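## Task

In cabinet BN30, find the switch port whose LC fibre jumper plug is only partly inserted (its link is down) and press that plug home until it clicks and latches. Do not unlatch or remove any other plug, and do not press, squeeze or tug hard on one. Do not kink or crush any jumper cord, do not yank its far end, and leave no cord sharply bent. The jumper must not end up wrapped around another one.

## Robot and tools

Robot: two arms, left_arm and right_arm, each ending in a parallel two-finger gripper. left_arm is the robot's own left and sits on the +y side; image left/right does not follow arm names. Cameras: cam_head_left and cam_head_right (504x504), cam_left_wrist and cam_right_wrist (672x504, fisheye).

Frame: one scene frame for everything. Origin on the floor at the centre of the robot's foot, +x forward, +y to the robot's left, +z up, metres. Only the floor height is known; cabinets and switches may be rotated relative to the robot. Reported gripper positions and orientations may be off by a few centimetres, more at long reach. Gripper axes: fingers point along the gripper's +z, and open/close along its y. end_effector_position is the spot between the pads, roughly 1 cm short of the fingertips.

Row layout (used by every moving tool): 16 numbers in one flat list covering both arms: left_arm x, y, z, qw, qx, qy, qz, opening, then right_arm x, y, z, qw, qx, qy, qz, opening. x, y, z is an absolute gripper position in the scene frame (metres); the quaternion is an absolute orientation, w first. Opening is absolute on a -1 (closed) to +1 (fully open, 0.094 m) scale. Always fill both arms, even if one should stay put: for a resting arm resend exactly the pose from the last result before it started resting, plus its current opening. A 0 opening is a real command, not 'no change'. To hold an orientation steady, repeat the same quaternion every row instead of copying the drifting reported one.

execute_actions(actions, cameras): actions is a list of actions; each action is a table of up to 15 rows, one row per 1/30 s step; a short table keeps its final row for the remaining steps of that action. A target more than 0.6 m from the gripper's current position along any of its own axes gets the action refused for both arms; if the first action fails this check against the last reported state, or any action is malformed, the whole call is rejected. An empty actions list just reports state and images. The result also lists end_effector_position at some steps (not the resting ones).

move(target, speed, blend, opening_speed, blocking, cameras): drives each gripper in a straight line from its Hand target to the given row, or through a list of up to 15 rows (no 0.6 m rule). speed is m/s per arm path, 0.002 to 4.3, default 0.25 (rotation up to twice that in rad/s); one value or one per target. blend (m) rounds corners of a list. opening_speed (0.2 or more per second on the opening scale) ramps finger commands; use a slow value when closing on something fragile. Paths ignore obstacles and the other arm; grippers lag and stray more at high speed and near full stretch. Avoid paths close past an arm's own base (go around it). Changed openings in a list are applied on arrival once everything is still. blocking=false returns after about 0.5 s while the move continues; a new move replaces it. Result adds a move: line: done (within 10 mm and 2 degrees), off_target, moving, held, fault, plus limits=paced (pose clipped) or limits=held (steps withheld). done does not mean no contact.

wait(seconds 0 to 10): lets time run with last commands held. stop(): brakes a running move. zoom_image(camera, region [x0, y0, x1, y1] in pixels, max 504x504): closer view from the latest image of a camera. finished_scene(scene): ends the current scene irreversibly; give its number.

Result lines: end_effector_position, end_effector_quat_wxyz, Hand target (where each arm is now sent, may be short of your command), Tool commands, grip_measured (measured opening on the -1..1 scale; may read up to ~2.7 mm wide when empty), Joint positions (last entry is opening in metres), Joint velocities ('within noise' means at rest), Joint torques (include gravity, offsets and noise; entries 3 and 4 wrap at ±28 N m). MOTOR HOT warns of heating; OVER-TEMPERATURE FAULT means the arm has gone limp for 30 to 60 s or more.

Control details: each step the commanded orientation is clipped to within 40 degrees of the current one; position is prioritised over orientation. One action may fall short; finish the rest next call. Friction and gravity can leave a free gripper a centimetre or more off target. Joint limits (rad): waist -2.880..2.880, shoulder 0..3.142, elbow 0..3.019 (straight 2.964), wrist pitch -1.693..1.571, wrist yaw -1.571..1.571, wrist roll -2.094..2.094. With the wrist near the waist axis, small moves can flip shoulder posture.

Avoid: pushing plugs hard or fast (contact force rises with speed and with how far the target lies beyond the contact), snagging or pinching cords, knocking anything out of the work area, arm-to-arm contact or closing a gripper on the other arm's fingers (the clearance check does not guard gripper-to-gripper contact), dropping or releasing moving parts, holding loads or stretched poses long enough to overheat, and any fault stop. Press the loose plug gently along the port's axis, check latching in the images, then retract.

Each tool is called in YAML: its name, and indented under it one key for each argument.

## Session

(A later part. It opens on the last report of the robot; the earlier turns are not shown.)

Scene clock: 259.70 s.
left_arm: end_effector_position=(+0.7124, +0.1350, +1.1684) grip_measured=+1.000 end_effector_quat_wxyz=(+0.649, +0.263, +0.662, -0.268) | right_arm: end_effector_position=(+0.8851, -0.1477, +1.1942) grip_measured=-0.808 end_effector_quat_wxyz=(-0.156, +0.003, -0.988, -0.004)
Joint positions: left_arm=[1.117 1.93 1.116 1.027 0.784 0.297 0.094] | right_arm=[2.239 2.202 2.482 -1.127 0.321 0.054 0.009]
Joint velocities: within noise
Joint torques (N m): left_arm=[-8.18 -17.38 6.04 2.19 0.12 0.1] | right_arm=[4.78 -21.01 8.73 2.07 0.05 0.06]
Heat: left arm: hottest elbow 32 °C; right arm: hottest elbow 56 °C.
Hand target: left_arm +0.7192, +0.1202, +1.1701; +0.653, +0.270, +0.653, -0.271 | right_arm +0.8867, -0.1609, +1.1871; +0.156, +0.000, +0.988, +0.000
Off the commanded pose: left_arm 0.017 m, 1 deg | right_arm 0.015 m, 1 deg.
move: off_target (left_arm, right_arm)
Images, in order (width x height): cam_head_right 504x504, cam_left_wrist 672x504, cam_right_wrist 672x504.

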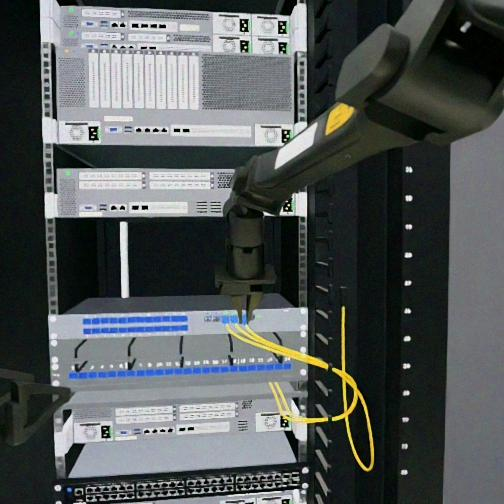

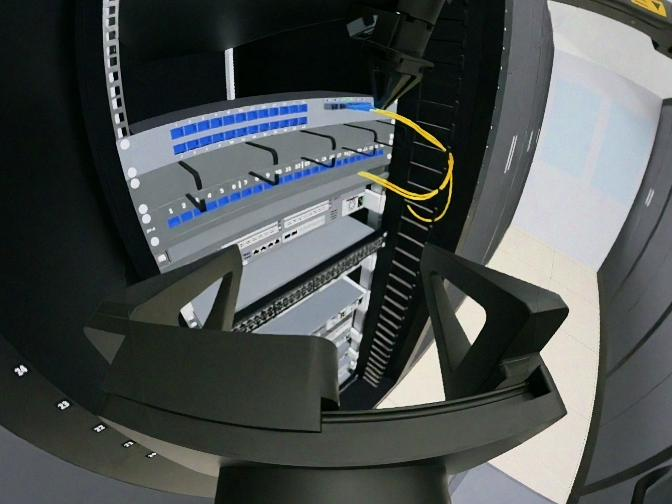

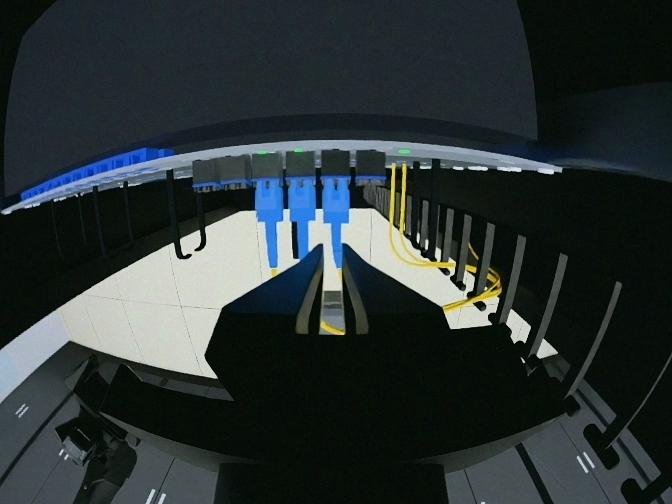

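move:
  target: [0.72,0.12,1.17,0.6533,0.2706,0.6533,-0.2706,1,0.890,-0.1655,1.187,0.1564,0,0.9877,0,-0.81]
  speed: 0.06
  cameras: ["cam_right_wrist","cam_head_right"]

zoom_image:
  camera: "cam_right_wrist"
  region: [275, 165, 395, 265]

zoom_image:
  camera: "cam_head_right"
  region: [215, 300, 265, 340]

Scene clock: 272.53 s.
left_arm: end_effector_position=(+0.7123, +0.1347, +1.1685) grip_measured=+1.000 end_effector_quat_wxyz=(+0.649, +0.263, +0.662, -0.268) | right_arm: end_effector_position=(+0.8852, -0.1482, +1.1939) grip_measured=-0.808 end_effector_quat_wxyz=(-0.155, +0.005, -0.988, -0.006)
Joint positions: left_arm=[1.116 1.93 1.116 1.027 0.784 0.297 0.094] | right_arm=[2.237 2.202 2.482 -1.127 0.317 0.049 0.009]
Joint velocities: within noise
Joint torques (N m): left_arm=[-6.95 -17.08 5.93 2.14 0.11 0.1] | right_arm=[4.37 -20.13 10.54 1.73 0.03 0]
Heat: left arm: hottest elbow 32 °C; right arm: hottest elbow 53 °C.
Hand target: left_arm +0.7192, +0.1200, +1.1702; +0.653, +0.270, +0.653, -0.271 | right_arm +0.8896, -0.1656, +1.1872; +0.157, +0.000, +0.988, +0.000
Off the commanded pose: left_arm 0.017 m, 1 deg | right_arm 0.019 m, 1 deg.
move: off_target (left_arm, right_arm)
Images, in order (width x height): cam_head_right 504x504, cam_right_wrist 672x504.

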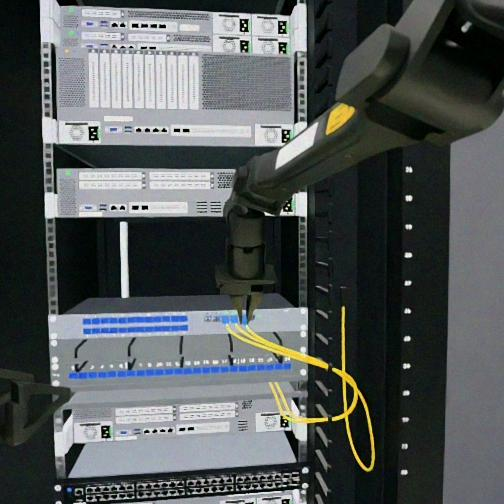

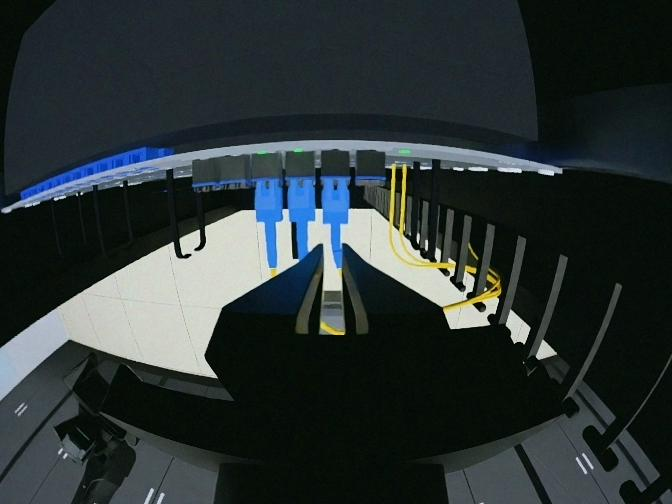

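Scaled by 4.200 from the camera's 672x504 image, which has a finer 960x720 frame.

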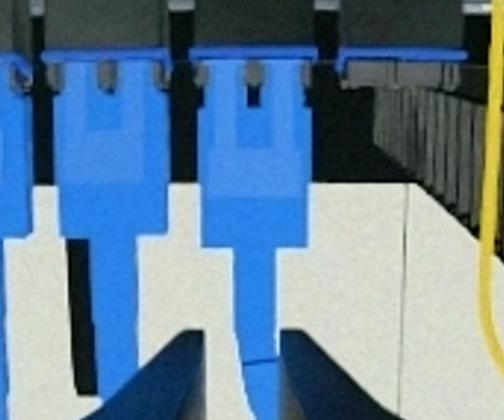

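Scaled by 10.080 from the camera's 504x504 image, which has a finer 720x720 frame.

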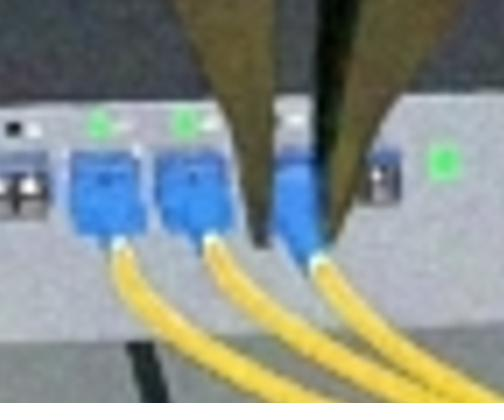

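move:
  target: [0.72,0.12,1.17,0.6533,0.2706,0.6533,-0.2706,1,0.893,-0.171,1.187,0.1564,0,0.9877,0,-0.81]
  speed: 0.06
  cameras: ["cam_right_wrist"]

zoom_image:
  camera: "cam_right_wrist"
  region: [275, 165, 395, 265]

Scene clock: 278.03 s.
left_arm: end_effector_position=(+0.7123, +0.1347, +1.1685) grip_measured=+1.000 end_effector_quat_wxyz=(+0.649, +0.263, +0.662, -0.268) | right_arm: end_effector_position=(+0.8854, -0.1499, +1.1931) grip_measured=-0.808 end_effector_quat_wxyz=(-0.155, +0.007, -0.988, -0.008)
Joint positions: left_arm=[1.116 1.93 1.116 1.027 0.784 0.297 0.094] | right_arm=[2.233 2.202 2.482 -1.127 0.309 0.043 0.009]
Joint velocities: within noise
Joint torques (N m): left_arm=[-6.95 -17.08 5.9 2.04 0.13 0.11] | right_arm=[4.01 -19.49 12.29 1.25 0.15 0.05]
Heat: left arm: hottest elbow 32 °C; right arm: hottest elbow 52 °C.
Hand target: left_arm +0.7192, +0.1200, +1.1702; +0.653, +0.270, +0.653, -0.271 | right_arm +0.8922, -0.1712, +1.1872; +0.157, +0.000, +0.988, +0.000
Off the commanded pose: left_arm 0.017 m, 1 deg | right_arm 0.023 m, 1 deg.
move: off_target (left_arm, right_arm)
Images, in order (width x height): cam_right_wrist 672x504.

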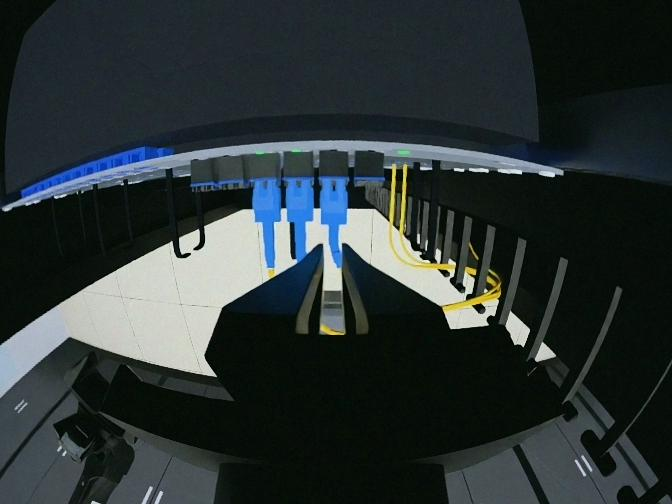

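Scaled by 4.200 from the camera's 672x504 image, which has a finer 960x720 frame.

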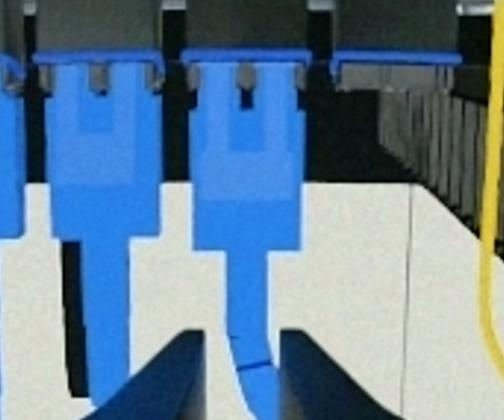

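move:
  target: [0.72,0.12,1.17,0.6533,0.2706,0.6533,-0.2706,1,0.902,-0.1715,1.187,0.1564,0,0.9877,0,-0.81]
  speed: 0.05
  cameras: ["cam_right_wrist","cam_head_right"]

zoom_image:
  camera: "cam_right_wrist"
  region: [275, 165, 395, 265]

zoom_image:
  camera: "cam_head_right"
  region: [215, 300, 265, 340]

Scene clock: 285.97 s.
left_arm: end_effector_position=(+0.7123, +0.1347, +1.1685) grip_measured=+1.000 end_effector_quat_wxyz=(+0.649, +0.263, +0.662, -0.268) | right_arm: end_effector_position=(+0.8883, -0.1525, +1.1800) grip_measured=-0.808 end_effector_quat_wxyz=(-0.144, +0.009, -0.989, -0.007)
Joint positions: left_arm=[1.116 1.93 1.116 1.027 0.784 0.297 0.094] | right_arm=[2.224 2.254 2.556 -1.17 0.303 0.039 0.009]
Joint velocities: within noise
Joint torques (N m): left_arm=[-7 -17.79 5.97 2.07 0.14 0.14] | right_arm=[4.66 -19.9 14.61 0.95 0.31 0.03]
Heat: left arm: hottest elbow 32 °C; right arm: hottest elbow 52 °C.
Hand target: left_arm +0.7192, +0.1200, +1.1702; +0.653, +0.270, +0.653, -0.271 | right_arm +0.9006, -0.1718, +1.1873; +0.158, +0.000, +0.987, +0.000
Off the commanded pose: left_arm 0.017 m, 1 deg | right_arm 0.024 m, 2 deg.
move: off_target (left_arm, right_arm)
Images, in order (width x height): cam_head_right 504x504, cam_right_wrist 672x504.

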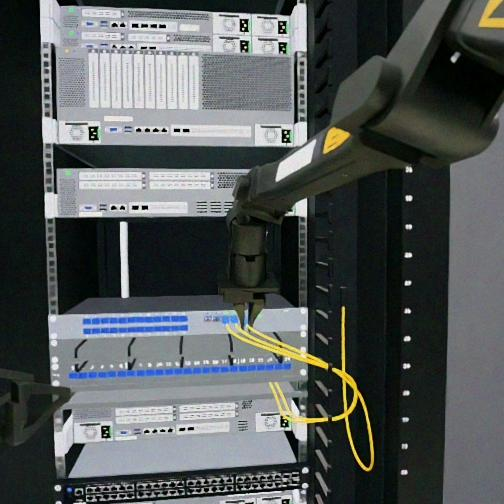

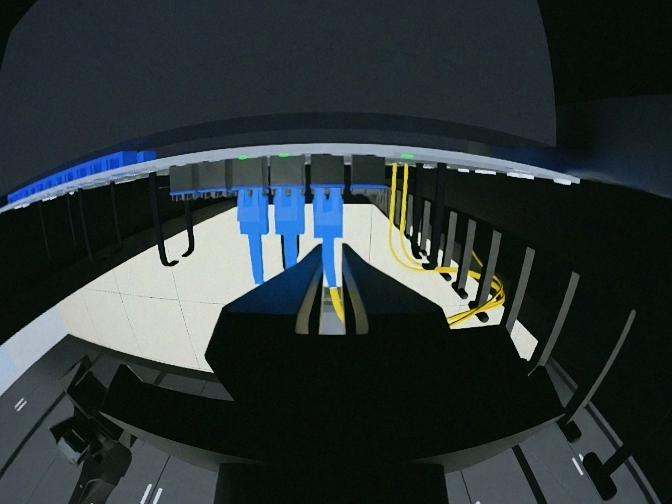

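Scaled by 4.200 from the camera's 672x504 image, which has a finer 960x720 frame.

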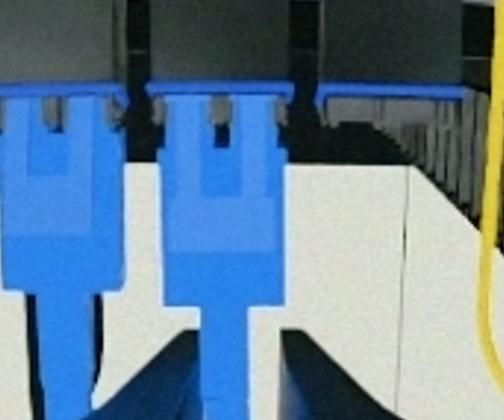

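Scaled by 10.080 from the camera's 504x504 image, which has a finer 720x720 frame.

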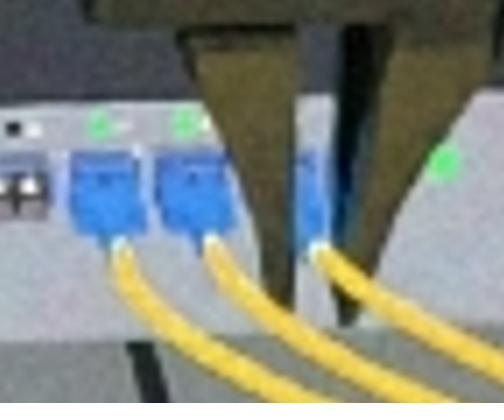

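move:
  target: [0.72,0.12,1.17,0.6533,0.2706,0.6533,-0.2706,1,0.900,-0.167,1.200,0.1564,0,0.9877,0,-0.81]
  speed: 0.05
  cameras: ["cam_right_wrist","cam_head_right"]

zoom_image:
  camera: "cam_right_wrist"
  region: [275, 165, 395, 265]

zoom_image:
  camera: "cam_head_right"
  region: [215, 300, 265, 340]

Scene clock: 294.40 s.
left_arm: end_effector_position=(+0.7123, +0.1347, +1.1685) grip_measured=+1.000 end_effector_quat_wxyz=(+0.649, +0.263, +0.662, -0.268) | right_arm: end_effector_position=(+0.8863, -0.1534, +1.1810) grip_measured=-0.808 end_effector_quat_wxyz=(-0.139, +0.011, -0.990, -0.006)
Joint positions: left_arm=[1.116 1.93 1.116 1.027 0.784 0.297 0.094] | right_arm=[2.224 2.254 2.561 -1.185 0.305 0.039 0.009]
Joint velocities: left_arm=[within noise] | right_arm=[-0.005 -0.005 -0.012 0.002 0.037 -0.154 0]
Joint torques (N m): left_arm=[-6.89 -17.38 5.65 2.22 0.18 0.11] | right_arm=[5.36 -20.6 14.8 0.84 0.53 0.13]
Heat: left arm: hottest elbow 32 °C; right arm: hottest elbow 54 °C.
Hand target: left_arm +0.7192, +0.1201, +1.1702; +0.653, +0.270, +0.653, -0.271 | right_arm +0.8987, -0.1672, +1.2001; +0.157, +0.000, +0.988, +0.000
Off the commanded pose: left_arm 0.017 m, 1 deg | right_arm 0.027 m, 2 deg.
move: off_target (left_arm, right_arm)
Images, in order (width x height): cam_head_right 504x504, cam_right_wrist 672x504.

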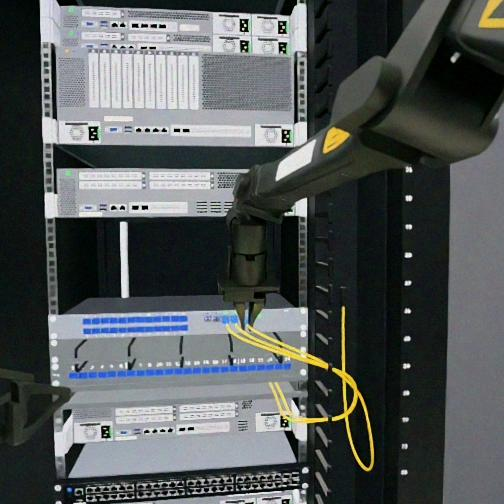

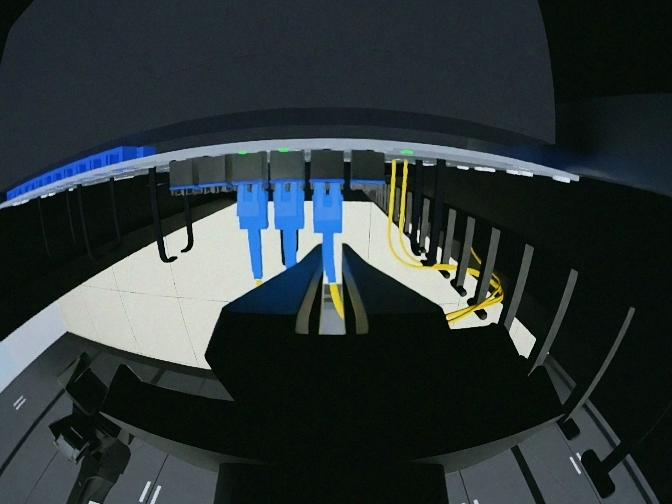

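Scaled by 4.200 from the camera's 672x504 image, which has a finer 960x720 frame.

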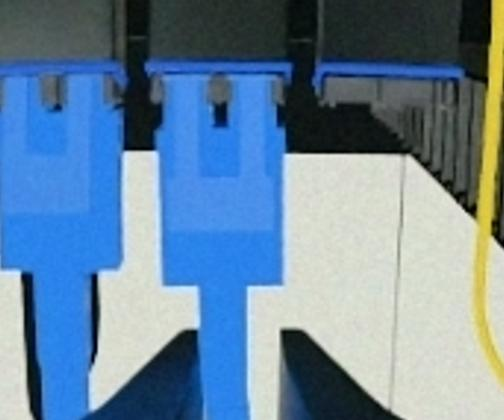

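Scaled by 10.080 from the camera's 504x504 image, which has a finer 720x720 frame.

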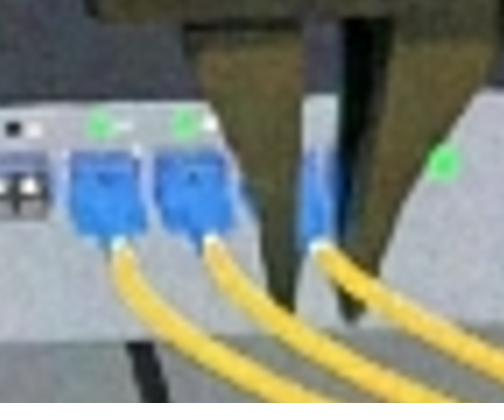

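move:
  target: [0.72,0.12,1.17,0.6533,0.2706,0.6533,-0.2706,1,0.898,-0.161,1.208,0.1564,0,0.9877,0,-0.81]
  speed: 0.05
  cameras: ["cam_right_wrist","cam_head_right"]

zoom_image:
  camera: "cam_right_wrist"
  region: [275, 165, 395, 265]

zoom_image:
  camera: "cam_head_right"
  region: [215, 300, 265, 340]

Scene clock: 300.80 s.
left_arm: end_effector_position=(+0.7123, +0.1347, +1.1685) grip_measured=+1.000 end_effector_quat_wxyz=(+0.649, +0.263, +0.662, -0.268) | right_arm: end_effector_position=(+0.8842, -0.1538, +1.1811) grip_measured=-0.808 end_effector_quat_wxyz=(-0.135, +0.012, -0.991, -0.002)
Joint positions: left_arm=[1.116 1.93 1.116 1.027 0.784 0.297 0.094] | right_arm=[2.225 2.254 2.562 -1.195 0.311 0.039 0.009]
Joint velocities: within noise
Joint torques (N m): left_arm=[-6.77 -16.62 6.01 2.33 0.12 0.11] | right_arm=[6.07 -21.19 14.61 0.68 0.55 0.24]
Heat: left arm: hottest elbow 32 °C; right arm: hottest elbow 55 °C.
Hand target: left_arm +0.7192, +0.1201, +1.1702; +0.653, +0.270, +0.653, -0.271 | right_arm +0.8967, -0.1614, +1.2080; +0.157, +0.000, +0.988, +0.000
Off the commanded pose: left_arm 0.017 m, 1 deg | right_arm 0.031 m, 3 deg.
move: off_target (left_arm, right_arm)
Images, in order (width x height): cam_head_right 504x504, cam_right_wrist 672x504.

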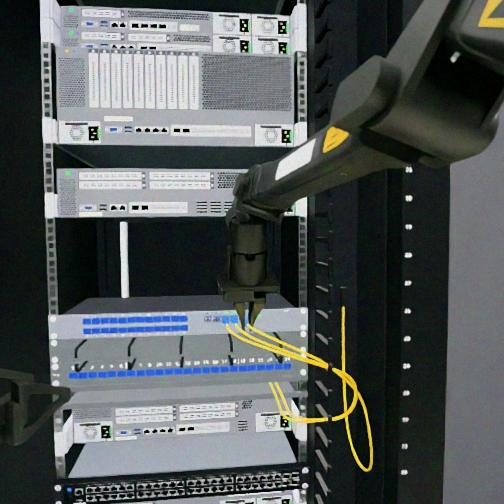

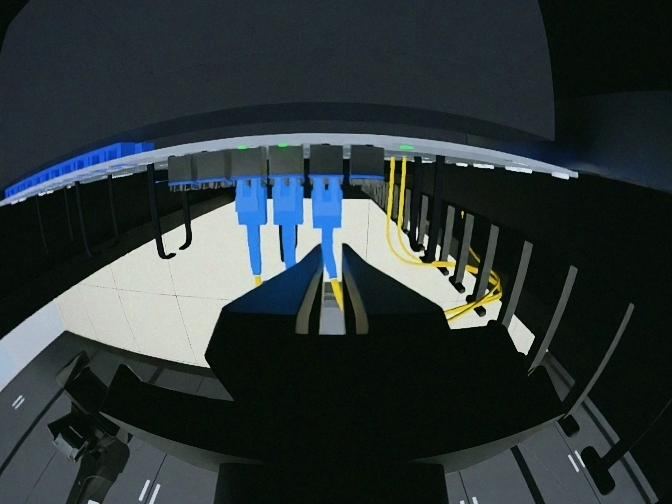

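Scaled by 4.200 from the camera's 672x504 image, which has a finer 960x720 frame.

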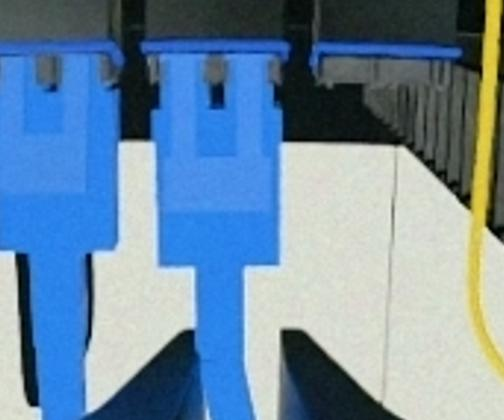

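Scaled by 10.080 from the camera's 504x504 image, which has a finer 720x720 frame.

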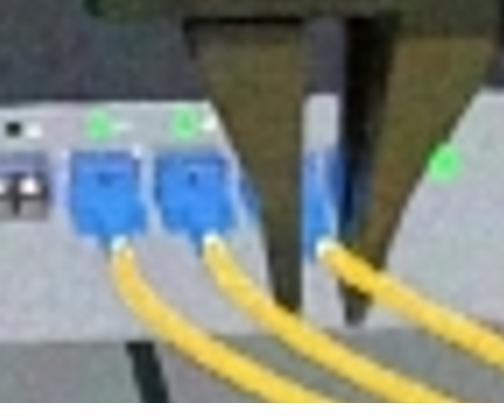

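move:
  target: [0.72,0.12,1.17,0.6533,0.2706,0.6533,-0.2706,1,0.896,-0.156,1.216,0.1564,0,0.9877,0,-0.81]
  speed: 0.05
  cameras: ["cam_right_wrist"]

zoom_image:
  camera: "cam_right_wrist"
  region: [275, 165, 395, 265]

Scene clock: 307.63 s.
left_arm: end_effector_position=(+0.7123, +0.1347, +1.1685) grip_measured=+1.000 end_effector_quat_wxyz=(+0.649, +0.263, +0.662, -0.268) | right_arm: end_effector_position=(+0.8813, -0.1535, +1.1810) grip_measured=-0.808 end_effector_quat_wxyz=(-0.130, +0.011, -0.991, +0.002)
Joint positions: left_arm=[1.116 1.93 1.116 1.027 0.784 0.297 0.094] | right_arm=[2.228 2.254 2.562 -1.208 0.321 0.045 0.009]
Joint velocities: within noise
Joint torques (N m): left_arm=[-7.53 -17.26 5.98 2.28 0.16 0.15] | right_arm=[6.59 -22.12 14.35 0.77 0.4 0.26]
Heat: left arm: hottest elbow 32 °C; right arm: hottest elbow 57 °C.
Hand target: left_arm +0.7192, +0.1201, +1.1701; +0.653, +0.270, +0.653, -0.271 | right_arm +0.8945, -0.1562, +1.2160; +0.157, +0.000, +0.988, +0.000
Off the commanded pose: left_arm 0.017 m, 1 deg | right_arm 0.038 m, 3 deg.
move: off_target (left_arm, right_arm)
Images, in order (width x height): cam_right_wrist 672x504.

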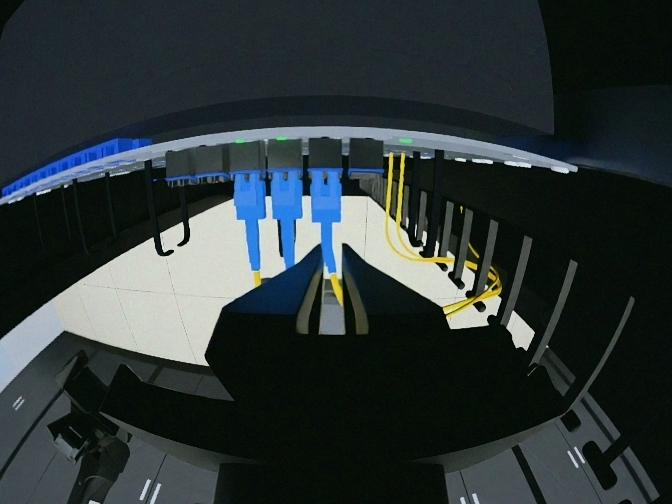

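Scaled by 4.200 from the camera's 672x504 image, which has a finer 960x720 frame.

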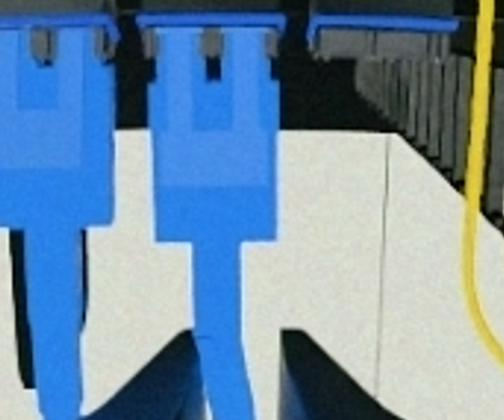

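move:
  target: [0.72,0.12,1.17,0.6533,0.2706,0.6533,-0.2706,1,0.882,-0.155,1.222,0.1564,0,0.9877,0,-0.81]
  speed: 0.06
  cameras: ["cam_right_wrist"]

zoom_image:
  camera: "cam_right_wrist"
  region: [275, 165, 395, 265]

Scene clock: 316.93 s.
left_arm: end_effector_position=(+0.7123, +0.1347, +1.1685) grip_measured=+1.000 end_effector_quat_wxyz=(+0.649, +0.263, +0.662, -0.268) | right_arm: end_effector_position=(+0.8802, -0.1613, +1.2136) grip_measured=-0.808 end_effector_quat_wxyz=(-0.148, +0.003, -0.989, +0.003)
Joint positions: left_arm=[1.116 1.93 1.116 1.027 0.784 0.297 0.094] | right_arm=[2.233 2.174 2.487 -1.177 0.33 0.052 0.009]
Joint velocities: within noise
Joint torques (N m): left_arm=[-7.41 -17.79 5.83 2.06 0.16 0.09] | right_arm=[6.83 -21.42 9.2 1.99 0.26 0.24]
Heat: left arm: hottest elbow 32 °C; right arm: hottest elbow 57 °C.
Hand target: left_arm +0.7192, +0.1201, +1.1701; +0.653, +0.270, +0.653, -0.271 | right_arm +0.8819, -0.1549, +1.2219; +0.156, +0.000, +0.988, +0.000
Off the commanded pose: left_arm 0.017 m, 1 deg | right_arm 0.011 m, 1 deg.
move: off_target (left_arm, right_arm)
Images, in order (width x height): cam_right_wrist 672x504.

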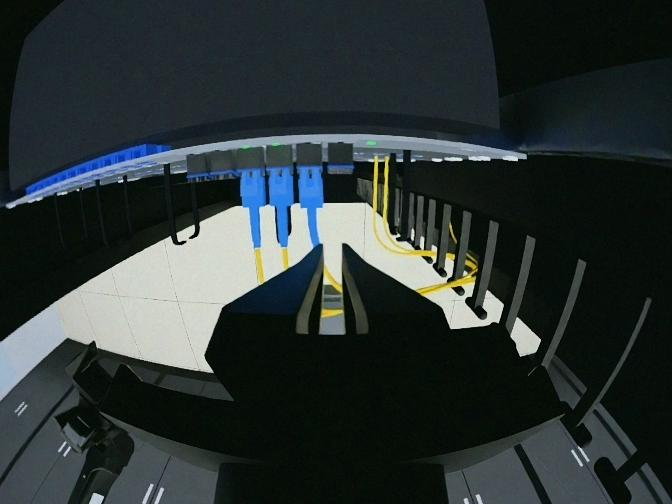

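Scaled by 4.200 from the camera's 672x504 image, which has a finer 960x720 frame.

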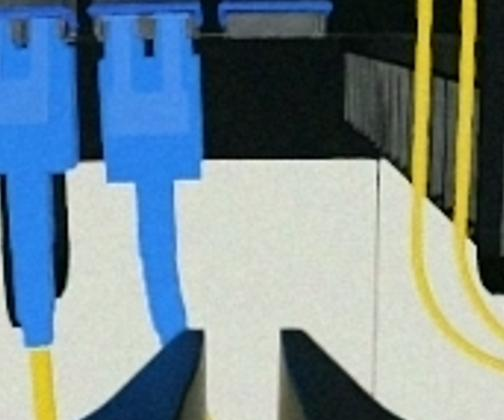

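move:
  target: [0.72,0.12,1.17,0.6533,0.2706,0.6533,-0.2706,1,0.887,-0.146,1.222,0.1564,0,0.9877,0,-0.81]
  speed: 0.06
  cameras: ["cam_right_wrist"]

zoom_image:
  camera: "cam_right_wrist"
  region: [275, 165, 395, 265]

Scene clock: 322.80 s.
left_arm: end_effector_position=(+0.7123, +0.1347, +1.1685) grip_measured=+1.000 end_effector_quat_wxyz=(+0.649, +0.263, +0.662, -0.268) | right_arm: end_effector_position=(+0.8779, -0.1576, +1.2093) grip_measured=-0.808 end_effector_quat_wxyz=(-0.143, +0.003, -0.990, +0.005)
Joint positions: left_arm=[1.116 1.93 1.116 1.027 0.784 0.297 0.094] | right_arm=[2.237 2.18 2.487 -1.182 0.337 0.06 0.009]
Joint velocities: within noise
Joint torques (N m): left_arm=[-7.88 -16.79 5.97 2.15 0.09 0.12] | right_arm=[7.24 -19.31 14.06 1.05 0.27 0.22]
Heat: left arm: hottest elbow 32 °C; right arm: hottest elbow 56 °C.
Hand target: left_arm +0.7192, +0.1201, +1.1701; +0.653, +0.270, +0.653, -0.271 | right_arm +0.8861, -0.1462, +1.2221; +0.157, +0.000, +0.988, +0.000
Off the commanded pose: left_arm 0.017 m, 1 deg | right_arm 0.019 m, 2 deg.
move: off_target (left_arm, right_arm)
Images, in order (width x height): cam_right_wrist 672x504.

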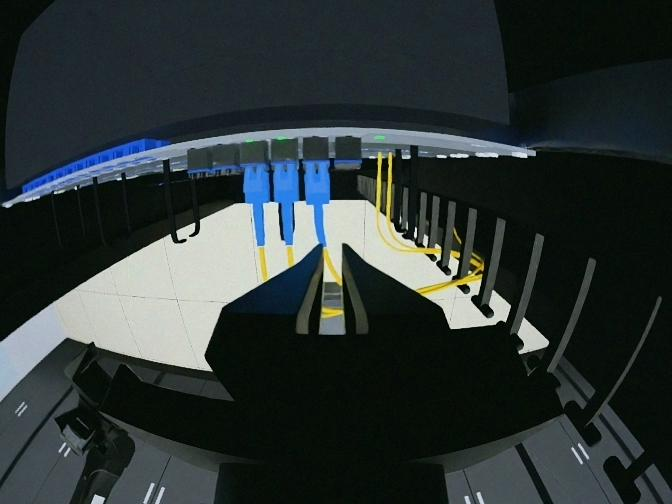

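Scaled by 4.200 from the camera's 672x504 image, which has a finer 960x720 frame.

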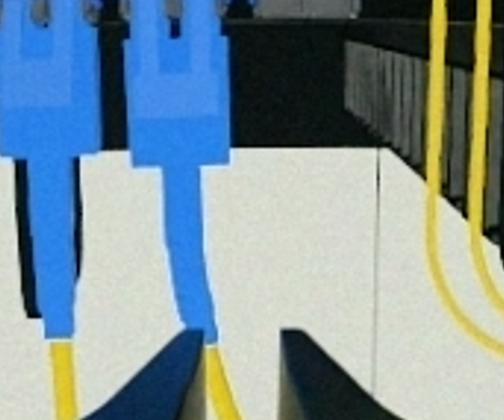

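move:
  target: [0.72,0.12,1.17,0.6533,0.2706,0.6533,-0.2706,1,0.890,-0.136,1.222,0.1564,0,0.9877,0,-0.81]
  speed: 0.06
  cameras: ["cam_right_wrist"]

zoom_image:
  camera: "cam_right_wrist"
  region: [275, 165, 395, 265]

Scene clock: 328.57 s.
left_arm: end_effector_position=(+0.7123, +0.1347, +1.1685) grip_measured=+1.000 end_effector_quat_wxyz=(+0.649, +0.263, +0.662, -0.268) | right_arm: end_effector_position=(+0.8794, -0.1461, +1.2077) grip_measured=-0.808 end_effector_quat_wxyz=(-0.141, +0.004, -0.990, +0.005)
Joint positions: left_arm=[1.116 1.93 1.116 1.027 0.784 0.297 0.094] | right_arm=[2.251 2.21 2.532 -1.206 0.346 0.07 0.009]
Joint velocities: within noise
Joint torques (N m): left_arm=[-7.36 -17.26 6.05 2.1 0.14 0.13] | right_arm=[7.24 -19.19 14.57 1.06 0.28 0.28]
Heat: left arm: hottest elbow 32 °C; right arm: hottest elbow 55 °C.
Hand target: left_arm +0.7192, +0.1201, +1.1701; +0.653, +0.270, +0.653, -0.271 | right_arm +0.8888, -0.1363, +1.2224; +0.158, +0.000, +0.988, +0.000
Off the commanded pose: left_arm 0.017 m, 1 deg | right_arm 0.021 m, 2 deg.
move: off_target (left_arm, right_arm)
Images, in order (width x height): cam_right_wrist 672x504.

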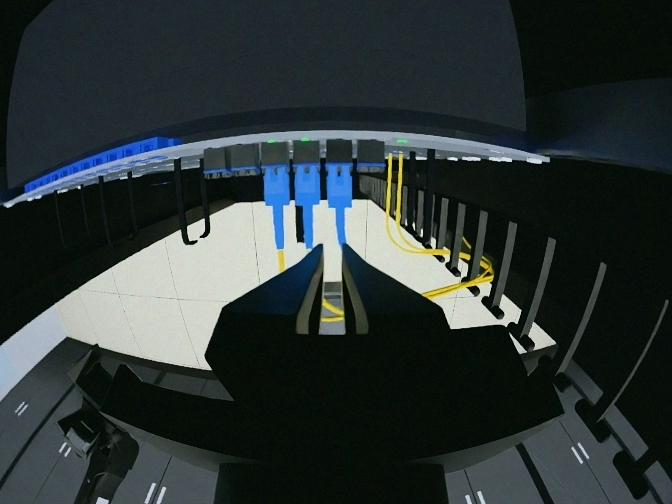

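Scaled by 4.200 from the camera's 672x504 image, which has a finer 960x720 frame.

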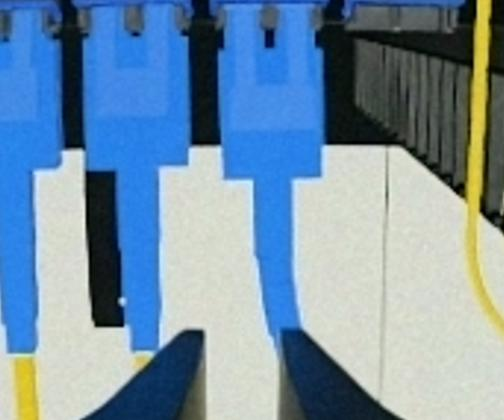

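move:
  target: [0.72,0.12,1.17,0.6533,0.2706,0.6533,-0.2706,1,0.895,-0.158,1.222,0.1564,0,0.9877,0,-0.81]
  speed: 0.06
  cameras: []

Scene clock: 336.73 s.
left_arm: end_effector_position=(+0.7123, +0.1347, +1.1685) grip_measured=+1.000 end_effector_quat_wxyz=(+0.649, +0.263, +0.662, -0.268) | right_arm: end_effector_position=(+0.8826, -0.1456, +1.2154) grip_measured=-0.808 end_effector_quat_wxyz=(-0.145, +0.006, -0.989, -0.002)
Joint positions: left_arm=[1.116 1.93 1.116 1.027 0.784 0.297 0.094] | right_arm=[2.251 2.212 2.556 -1.218 0.331 0.065 0.009]
Joint velocities: within noise
Joint torques (N m): left_arm=[-7.36 -17.08 5.97 2.29 0.11 0.12] | right_arm=[5.19 -19.78 14.72 1.1 0.1 0.03]
Heat: left arm: hottest elbow 32 °C; right arm: hottest elbow 54 °C.
Hand target: left_arm +0.7192, +0.1201, +1.1701; +0.653, +0.270, +0.653, -0.271 | right_arm +0.8939, -0.1582, +1.2223; +0.158, +0.000, +0.987, +0.000
Off the commanded pose: left_arm 0.017 m, 1 deg | right_arm 0.019 m, 1 deg.
move: off_target (left_arm, right_arm)
No camera images: "cameras" was empty.

move:
  target: [0.72,0.12,1.17,0.6533,0.2706,0.6533,-0.2706,1,0.898,-0.167,1.215,0.1564,0,0.9877,0,-0.81]
  speed: 0.06
  cameras: []

Scene clock: 343.23 s.
left_arm: end_effector_position=(+0.7123, +0.1347, +1.1685) grip_measured=+1.000 end_effector_quat_wxyz=(+0.649, +0.263, +0.662, -0.268) | right_arm: end_effector_position=(+0.8841, -0.1546, +1.2064) grip_measured=-0.808 end_effector_quat_wxyz=(-0.141, +0.007, -0.990, -0.002)
Joint positions: left_arm=[1.116 1.93 1.116 1.027 0.784 0.297 0.094] | right_arm=[2.235 2.223 2.564 -1.218 0.321 0.053 0.009]
Joint velocities: within noise
Joint torques (N m): left_arm=[-7.65 -16.91 5.94 2.04 0.12 0.09] | right_arm=[5.13 -19.43 14.68 1.26 0.08 0.01]
Heat: left arm: hottest elbow 32 °C; right arm: hottest elbow 56 °C.
Hand target: left_arm +0.7192, +0.1202, +1.1701; +0.653, +0.270, +0.653, -0.271 | right_arm +0.8967, -0.1674, +1.2155; +0.158, +0.000, +0.987, +0.000
Off the commanded pose: left_arm 0.017 m, 1 deg | right_arm 0.021 m, 2 deg.
move: off_target (left_arm, right_arm)
No camera images: "cameras" was empty.

move:
  target: [0.72,0.12,1.17,0.6533,0.2706,0.6533,-0.2706,1,0.898,-0.146,1.215,0.1564,0,0.9877,0,-0.81]
  speed: 0.06
  cameras: []

Scene clock: 347.73 s.
left_arm: end_effector_position=(+0.7123, +0.1347, +1.1685) grip_measured=+1.000 end_effector_quat_wxyz=(+0.649, +0.263, +0.662, -0.268) | right_arm: end_effector_position=(+0.8877, -0.1544, +1.2004) grip_measured=-0.808 end_effector_quat_wxyz=(-0.141, +0.005, -0.990, +0.005)
Joint positions: left_arm=[1.116 1.93 1.116 1.027 0.784 0.297 0.094] | right_arm=[2.235 2.256 2.612 -1.236 0.334 0.056 0.009]
Joint velocities: within noise
Joint torques (N m): left_arm=[-6.95 -17.08 5.79 2.04 0.1 0.1] | right_arm=[7 -20.31 14.71 1.02 0.28 0.25]
Heat: left arm: hottest elbow 32 °C; right arm: hottest elbow 56 °C.
Hand target: left_arm +0.7192, +0.1202, +1.1701; +0.653, +0.270, +0.653, -0.271 | right_arm +0.8967, -0.1464, +1.2151; +0.157, +0.000, +0.988, +0.000
Off the commanded pose: left_arm 0.017 m, 1 deg | right_arm 0.020 m, 2 deg.
move: off_target (left_arm, right_arm)
No camera images: "cameras" was empty.

move:
  target: [0.72,0.12,1.17,0.6533,0.2706,0.6533,-0.2706,1,0.895,-0.139,1.218,0.1564,0,0.9877,0,-0.81]
  speed: 0.06
  cameras: ["cam_right_wrist"]

zoom_image:
  camera: "cam_right_wrist"
  region: [275, 165, 395, 265]

Scene clock: 359.63 s.
left_arm: end_effector_position=(+0.7123, +0.1347, +1.1685) grip_measured=+1.000 end_effector_quat_wxyz=(+0.649, +0.263, +0.662, -0.268) | right_arm: end_effector_position=(+0.8872, -0.1493, +1.2022) grip_measured=-0.808 end_effector_quat_wxyz=(-0.142, +0.003, -0.990, +0.005)
Joint positions: left_arm=[1.116 1.93 1.116 1.027 0.784 0.297 0.094] | right_arm=[2.243 2.256 2.612 -1.236 0.341 0.065 0.009]
Joint velocities: within noise
Joint torques (N m): left_arm=[-7.36 -16.79 5.87 2.25 0.09 0.08] | right_arm=[7.41 -20.31 13.56 1.07 0.28 0.24]
Heat: left arm: hottest elbow 32 °C; right arm: hottest elbow 58 °C.
Hand target: left_arm +0.7192, +0.1202, +1.1701; +0.653, +0.270, +0.653, -0.271 | right_arm +0.8942, -0.1393, +1.2180; +0.157, +0.000, +0.988, +0.000
Off the commanded pose: left_arm 0.017 m, 1 deg | right_arm 0.020 m, 2 deg.
move: off_target (left_arm, right_arm)
Images, in order (width x height): cam_right_wrist 672x504.

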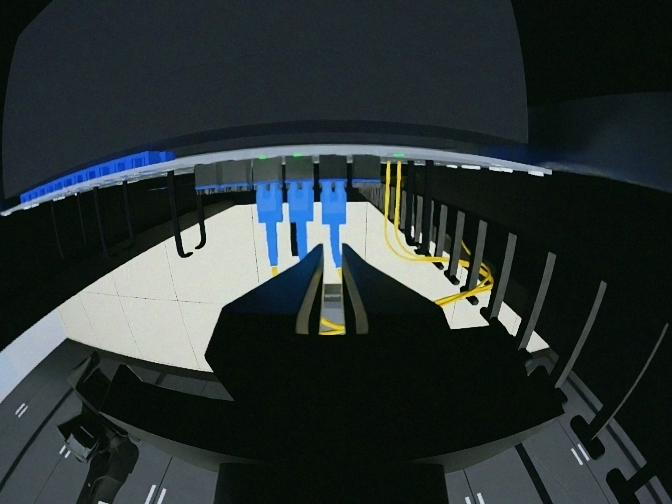

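Scaled by 4.200 from the camera's 672x504 image, which has a finer 960x720 frame.

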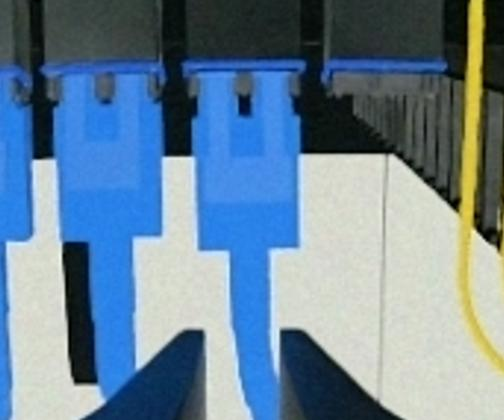

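move:
  target: [0.72,0.12,1.17,0.6533,0.2706,0.6533,-0.2706,1,0.892,-0.142,1.192,0.1564,0,0.9877,0,-0.81]
  speed: 0.05
  cameras: ["cam_right_wrist"]

zoom_image:
  camera: "cam_right_wrist"
  region: [275, 165, 395, 265]

Scene clock: 365.93 s.
left_arm: end_effector_position=(+0.7123, +0.1347, +1.1685) grip_measured=+1.000 end_effector_quat_wxyz=(+0.649, +0.263, +0.662, -0.268) | right_arm: end_effector_position=(+0.8931, -0.1456, +1.1965) grip_measured=-0.808 end_effector_quat_wxyz=(-0.157, -0.002, -0.988, +0.002)
Joint positions: left_arm=[1.116 1.93 1.116 1.027 0.784 0.297 0.094] | right_arm=[2.244 2.253 2.584 -1.178 0.337 0.065 0.009]
Joint velocities: within noise
Joint torques (N m): left_arm=[-7.06 -16.91 5.85 2.45 0.16 0.11] | right_arm=[6.24 -21.01 8.51 2 0.09 0.11]
Heat: left arm: hottest elbow 32 °C; right arm: hottest elbow 58 °C.
Hand target: left_arm +0.7192, +0.1202, +1.1701; +0.653, +0.270, +0.653, -0.271 | right_arm +0.8919, -0.1421, +1.1919; +0.156, +0.000, +0.988, +0.000
Off the commanded pose: left_arm 0.017 m, 1 deg | right_arm 0.006 m, 0 deg.
move: off_target (left_arm)
Images, in order (width x height): cam_right_wrist 672x504.

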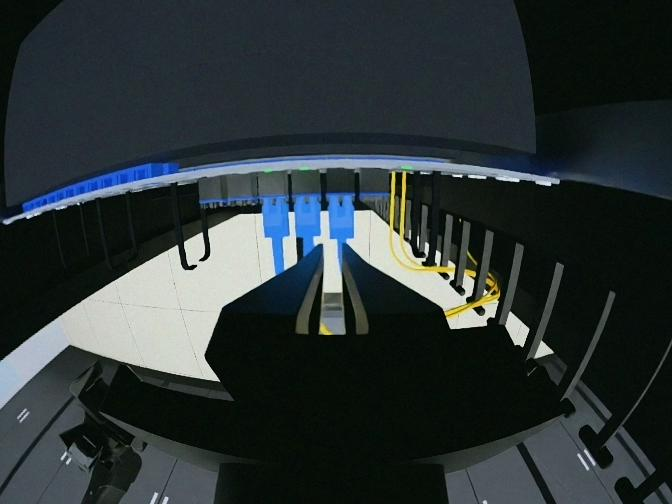

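Scaled by 4.200 from the camera's 672x504 image, which has a finer 960x720 frame.

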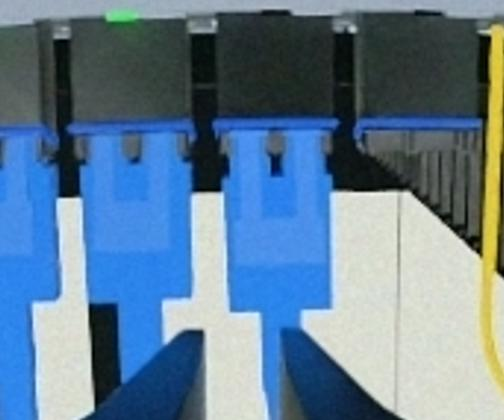

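move:
  target:
    - [0.72,0.12,1.17,0.6533,0.2706,0.6533,-0.2706,1,0.889,-0.144,1.215,0.1564,0,0.9877,0,-0.81]
    - [0.72,0.12,1.17,0.6533,0.2706,0.6533,-0.2706,1,0.892,-0.161,1.213,0.1564,0,0.9877,0,-0.81]
  speed: 0.06
  cameras: []

Scene clock: 373.07 s.
left_arm: end_effector_position=(+0.7123, +0.1347, +1.1685) grip_measured=+1.000 end_effector_quat_wxyz=(+0.649, +0.263, +0.662, -0.268) | right_arm: end_effector_position=(+0.8914, -0.1468, +1.2055) grip_measured=-0.808 end_effector_quat_wxyz=(-0.156, +0.001, -0.988, -0.003)
Joint positions: left_arm=[1.116 1.93 1.116 1.027 0.784 0.297 0.094] | right_arm=[2.244 2.237 2.577 -1.189 0.327 0.062 0.009]
Joint velocities: within noise
Joint torques (N m): left_arm=[-7.71 -16.56 6 2.22 0.1 0.11] | right_arm=[5.13 -21.6 9.33 1.07 0.09 -0.01]
Heat: left arm: hottest elbow 32 °C; right arm: hottest elbow 56 °C.
Hand target: left_arm +0.7192, +0.1202, +1.1701; +0.653, +0.270, +0.653, -0.271 | right_arm +0.8921, -0.1609, +1.2131; +0.156, +0.000, +0.988, +0.000
Off the commanded pose: left_arm 0.017 m, 1 deg | right_arm 0.016 m, 0 deg.
move: off_target (left_arm, right_arm)
No camera images: "cameras" was empty.

move:
  target: [0.72,0.12,1.17,0.6533,0.2706,0.6533,-0.2706,1,0.892,-0.1645,1.209,0.1564,0,0.9877,0,-0.81]
  speed: 0.06
  cameras: []

Scene clock: 379.07 s.
left_arm: end_effector_position=(+0.7123, +0.1347, +1.1685) grip_measured=+1.000 end_effector_quat_wxyz=(+0.649, +0.263, +0.662, -0.268) | right_arm: end_effector_position=(+0.8885, -0.1482, +1.2000) grip_measured=-0.808 end_effector_quat_wxyz=(-0.150, +0.004, -0.989, -0.003)
Joint positions: left_arm=[1.116 1.93 1.116 1.027 0.784 0.297 0.094] | right_arm=[2.24 2.236 2.564 -1.189 0.323 0.056 0.009]
Joint velocities: within noise
Joint torques (N m): left_arm=[-7 -16.97 5.85 2.25 0.09 0.17] | right_arm=[5.19 -22.36 9.14 1.65 0.06 0.06]
Heat: left arm: hottest elbow 32 °C; right arm: hottest elbow 55 °C.
Hand target: left_arm +0.7192, +0.1202, +1.1701; +0.653, +0.270, +0.653, -0.271 | right_arm +0.8919, -0.1644, +1.2088; +0.156, +0.000, +0.988, +0.000
Off the commanded pose: left_arm 0.017 m, 1 deg | right_arm 0.019 m, 1 deg.
move: off_target (left_arm, right_arm)
No camera images: "cameras" was empty.

move:
  target: [0.72,0.12,1.17,0.6533,0.2706,0.6533,-0.2706,1,0.893,-0.167,1.201,0.1564,0,0.9877,0,-0.81]
  speed: 0.05
  cameras: ["cam_right_wrist","cam_head_right"]

zoom_image:
  camera: "cam_right_wrist"
  region: [275, 165, 395, 265]

zoom_image:
  camera: "cam_head_right"
  region: [215, 300, 265, 340]

Scene clock: 386.60 s.
left_arm: end_effector_position=(+0.7123, +0.1345, +1.1686) grip_measured=+1.000 end_effector_quat_wxyz=(+0.649, +0.263, +0.662, -0.268) | right_arm: end_effector_position=(+0.8885, -0.1526, +1.1960) grip_measured=-0.808 end_effector_quat_wxyz=(-0.149, +0.004, -0.989, -0.003)
Joint positions: left_arm=[1.116 1.93 1.116 1.027 0.784 0.297 0.094] | right_arm=[2.233 2.235 2.557 -1.183 0.318 0.051 0.009]
Joint velocities: within noise
Joint torques (N m): left_arm=[-7 -18.08 5.71 2.4 0.14 0.18] | right_arm=[4.89 -22.24 9.24 1.8 0.01 0]
Heat: left arm: hottest elbow 32 °C; right arm: hottest elbow 53 °C.
Hand target: left_arm +0.7192, +0.1200, +1.1702; +0.653, +0.270, +0.653, -0.271 | right_arm +0.8928, -0.1670, +1.2011; +0.156, +0.000, +0.988, +0.000
Off the commanded pose: left_arm 0.016 m, 1 deg | right_arm 0.016 m, 1 deg.
move: off_target (left_arm, right_arm)
Images, in order (width x height): cam_head_right 504x504, cam_right_wrist 672x504.

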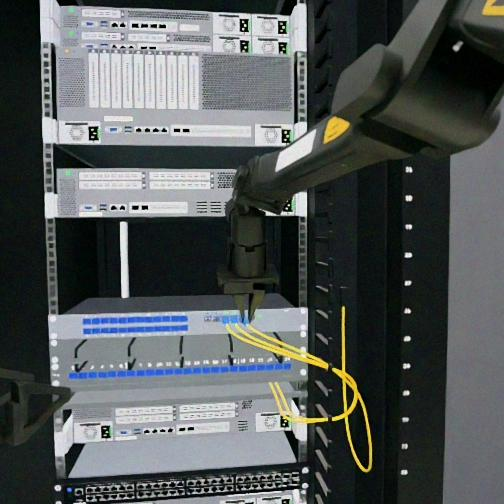

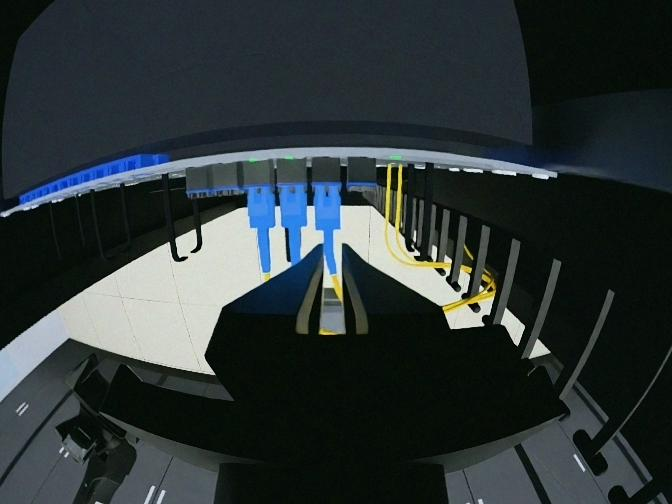

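Scaled by 4.200 from the camera's 672x504 image, which has a finer 960x720 frame.

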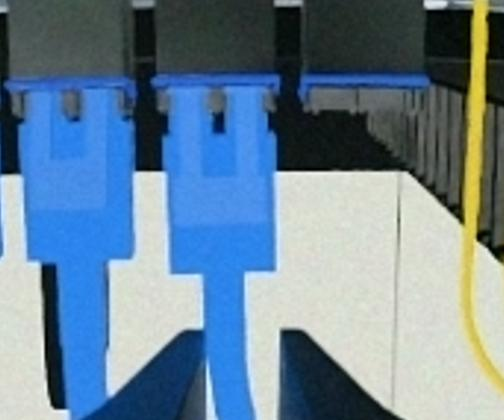

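Scaled by 10.080 from the camera's 504x504 image, which has a finer 720x720 frame.

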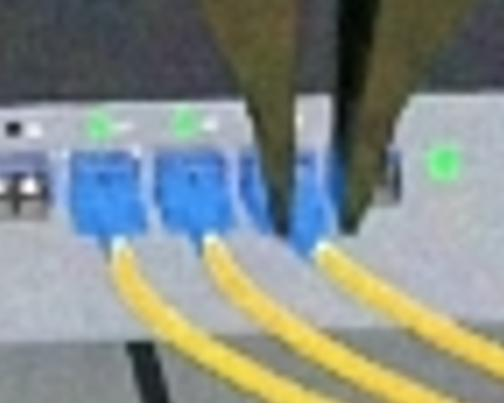

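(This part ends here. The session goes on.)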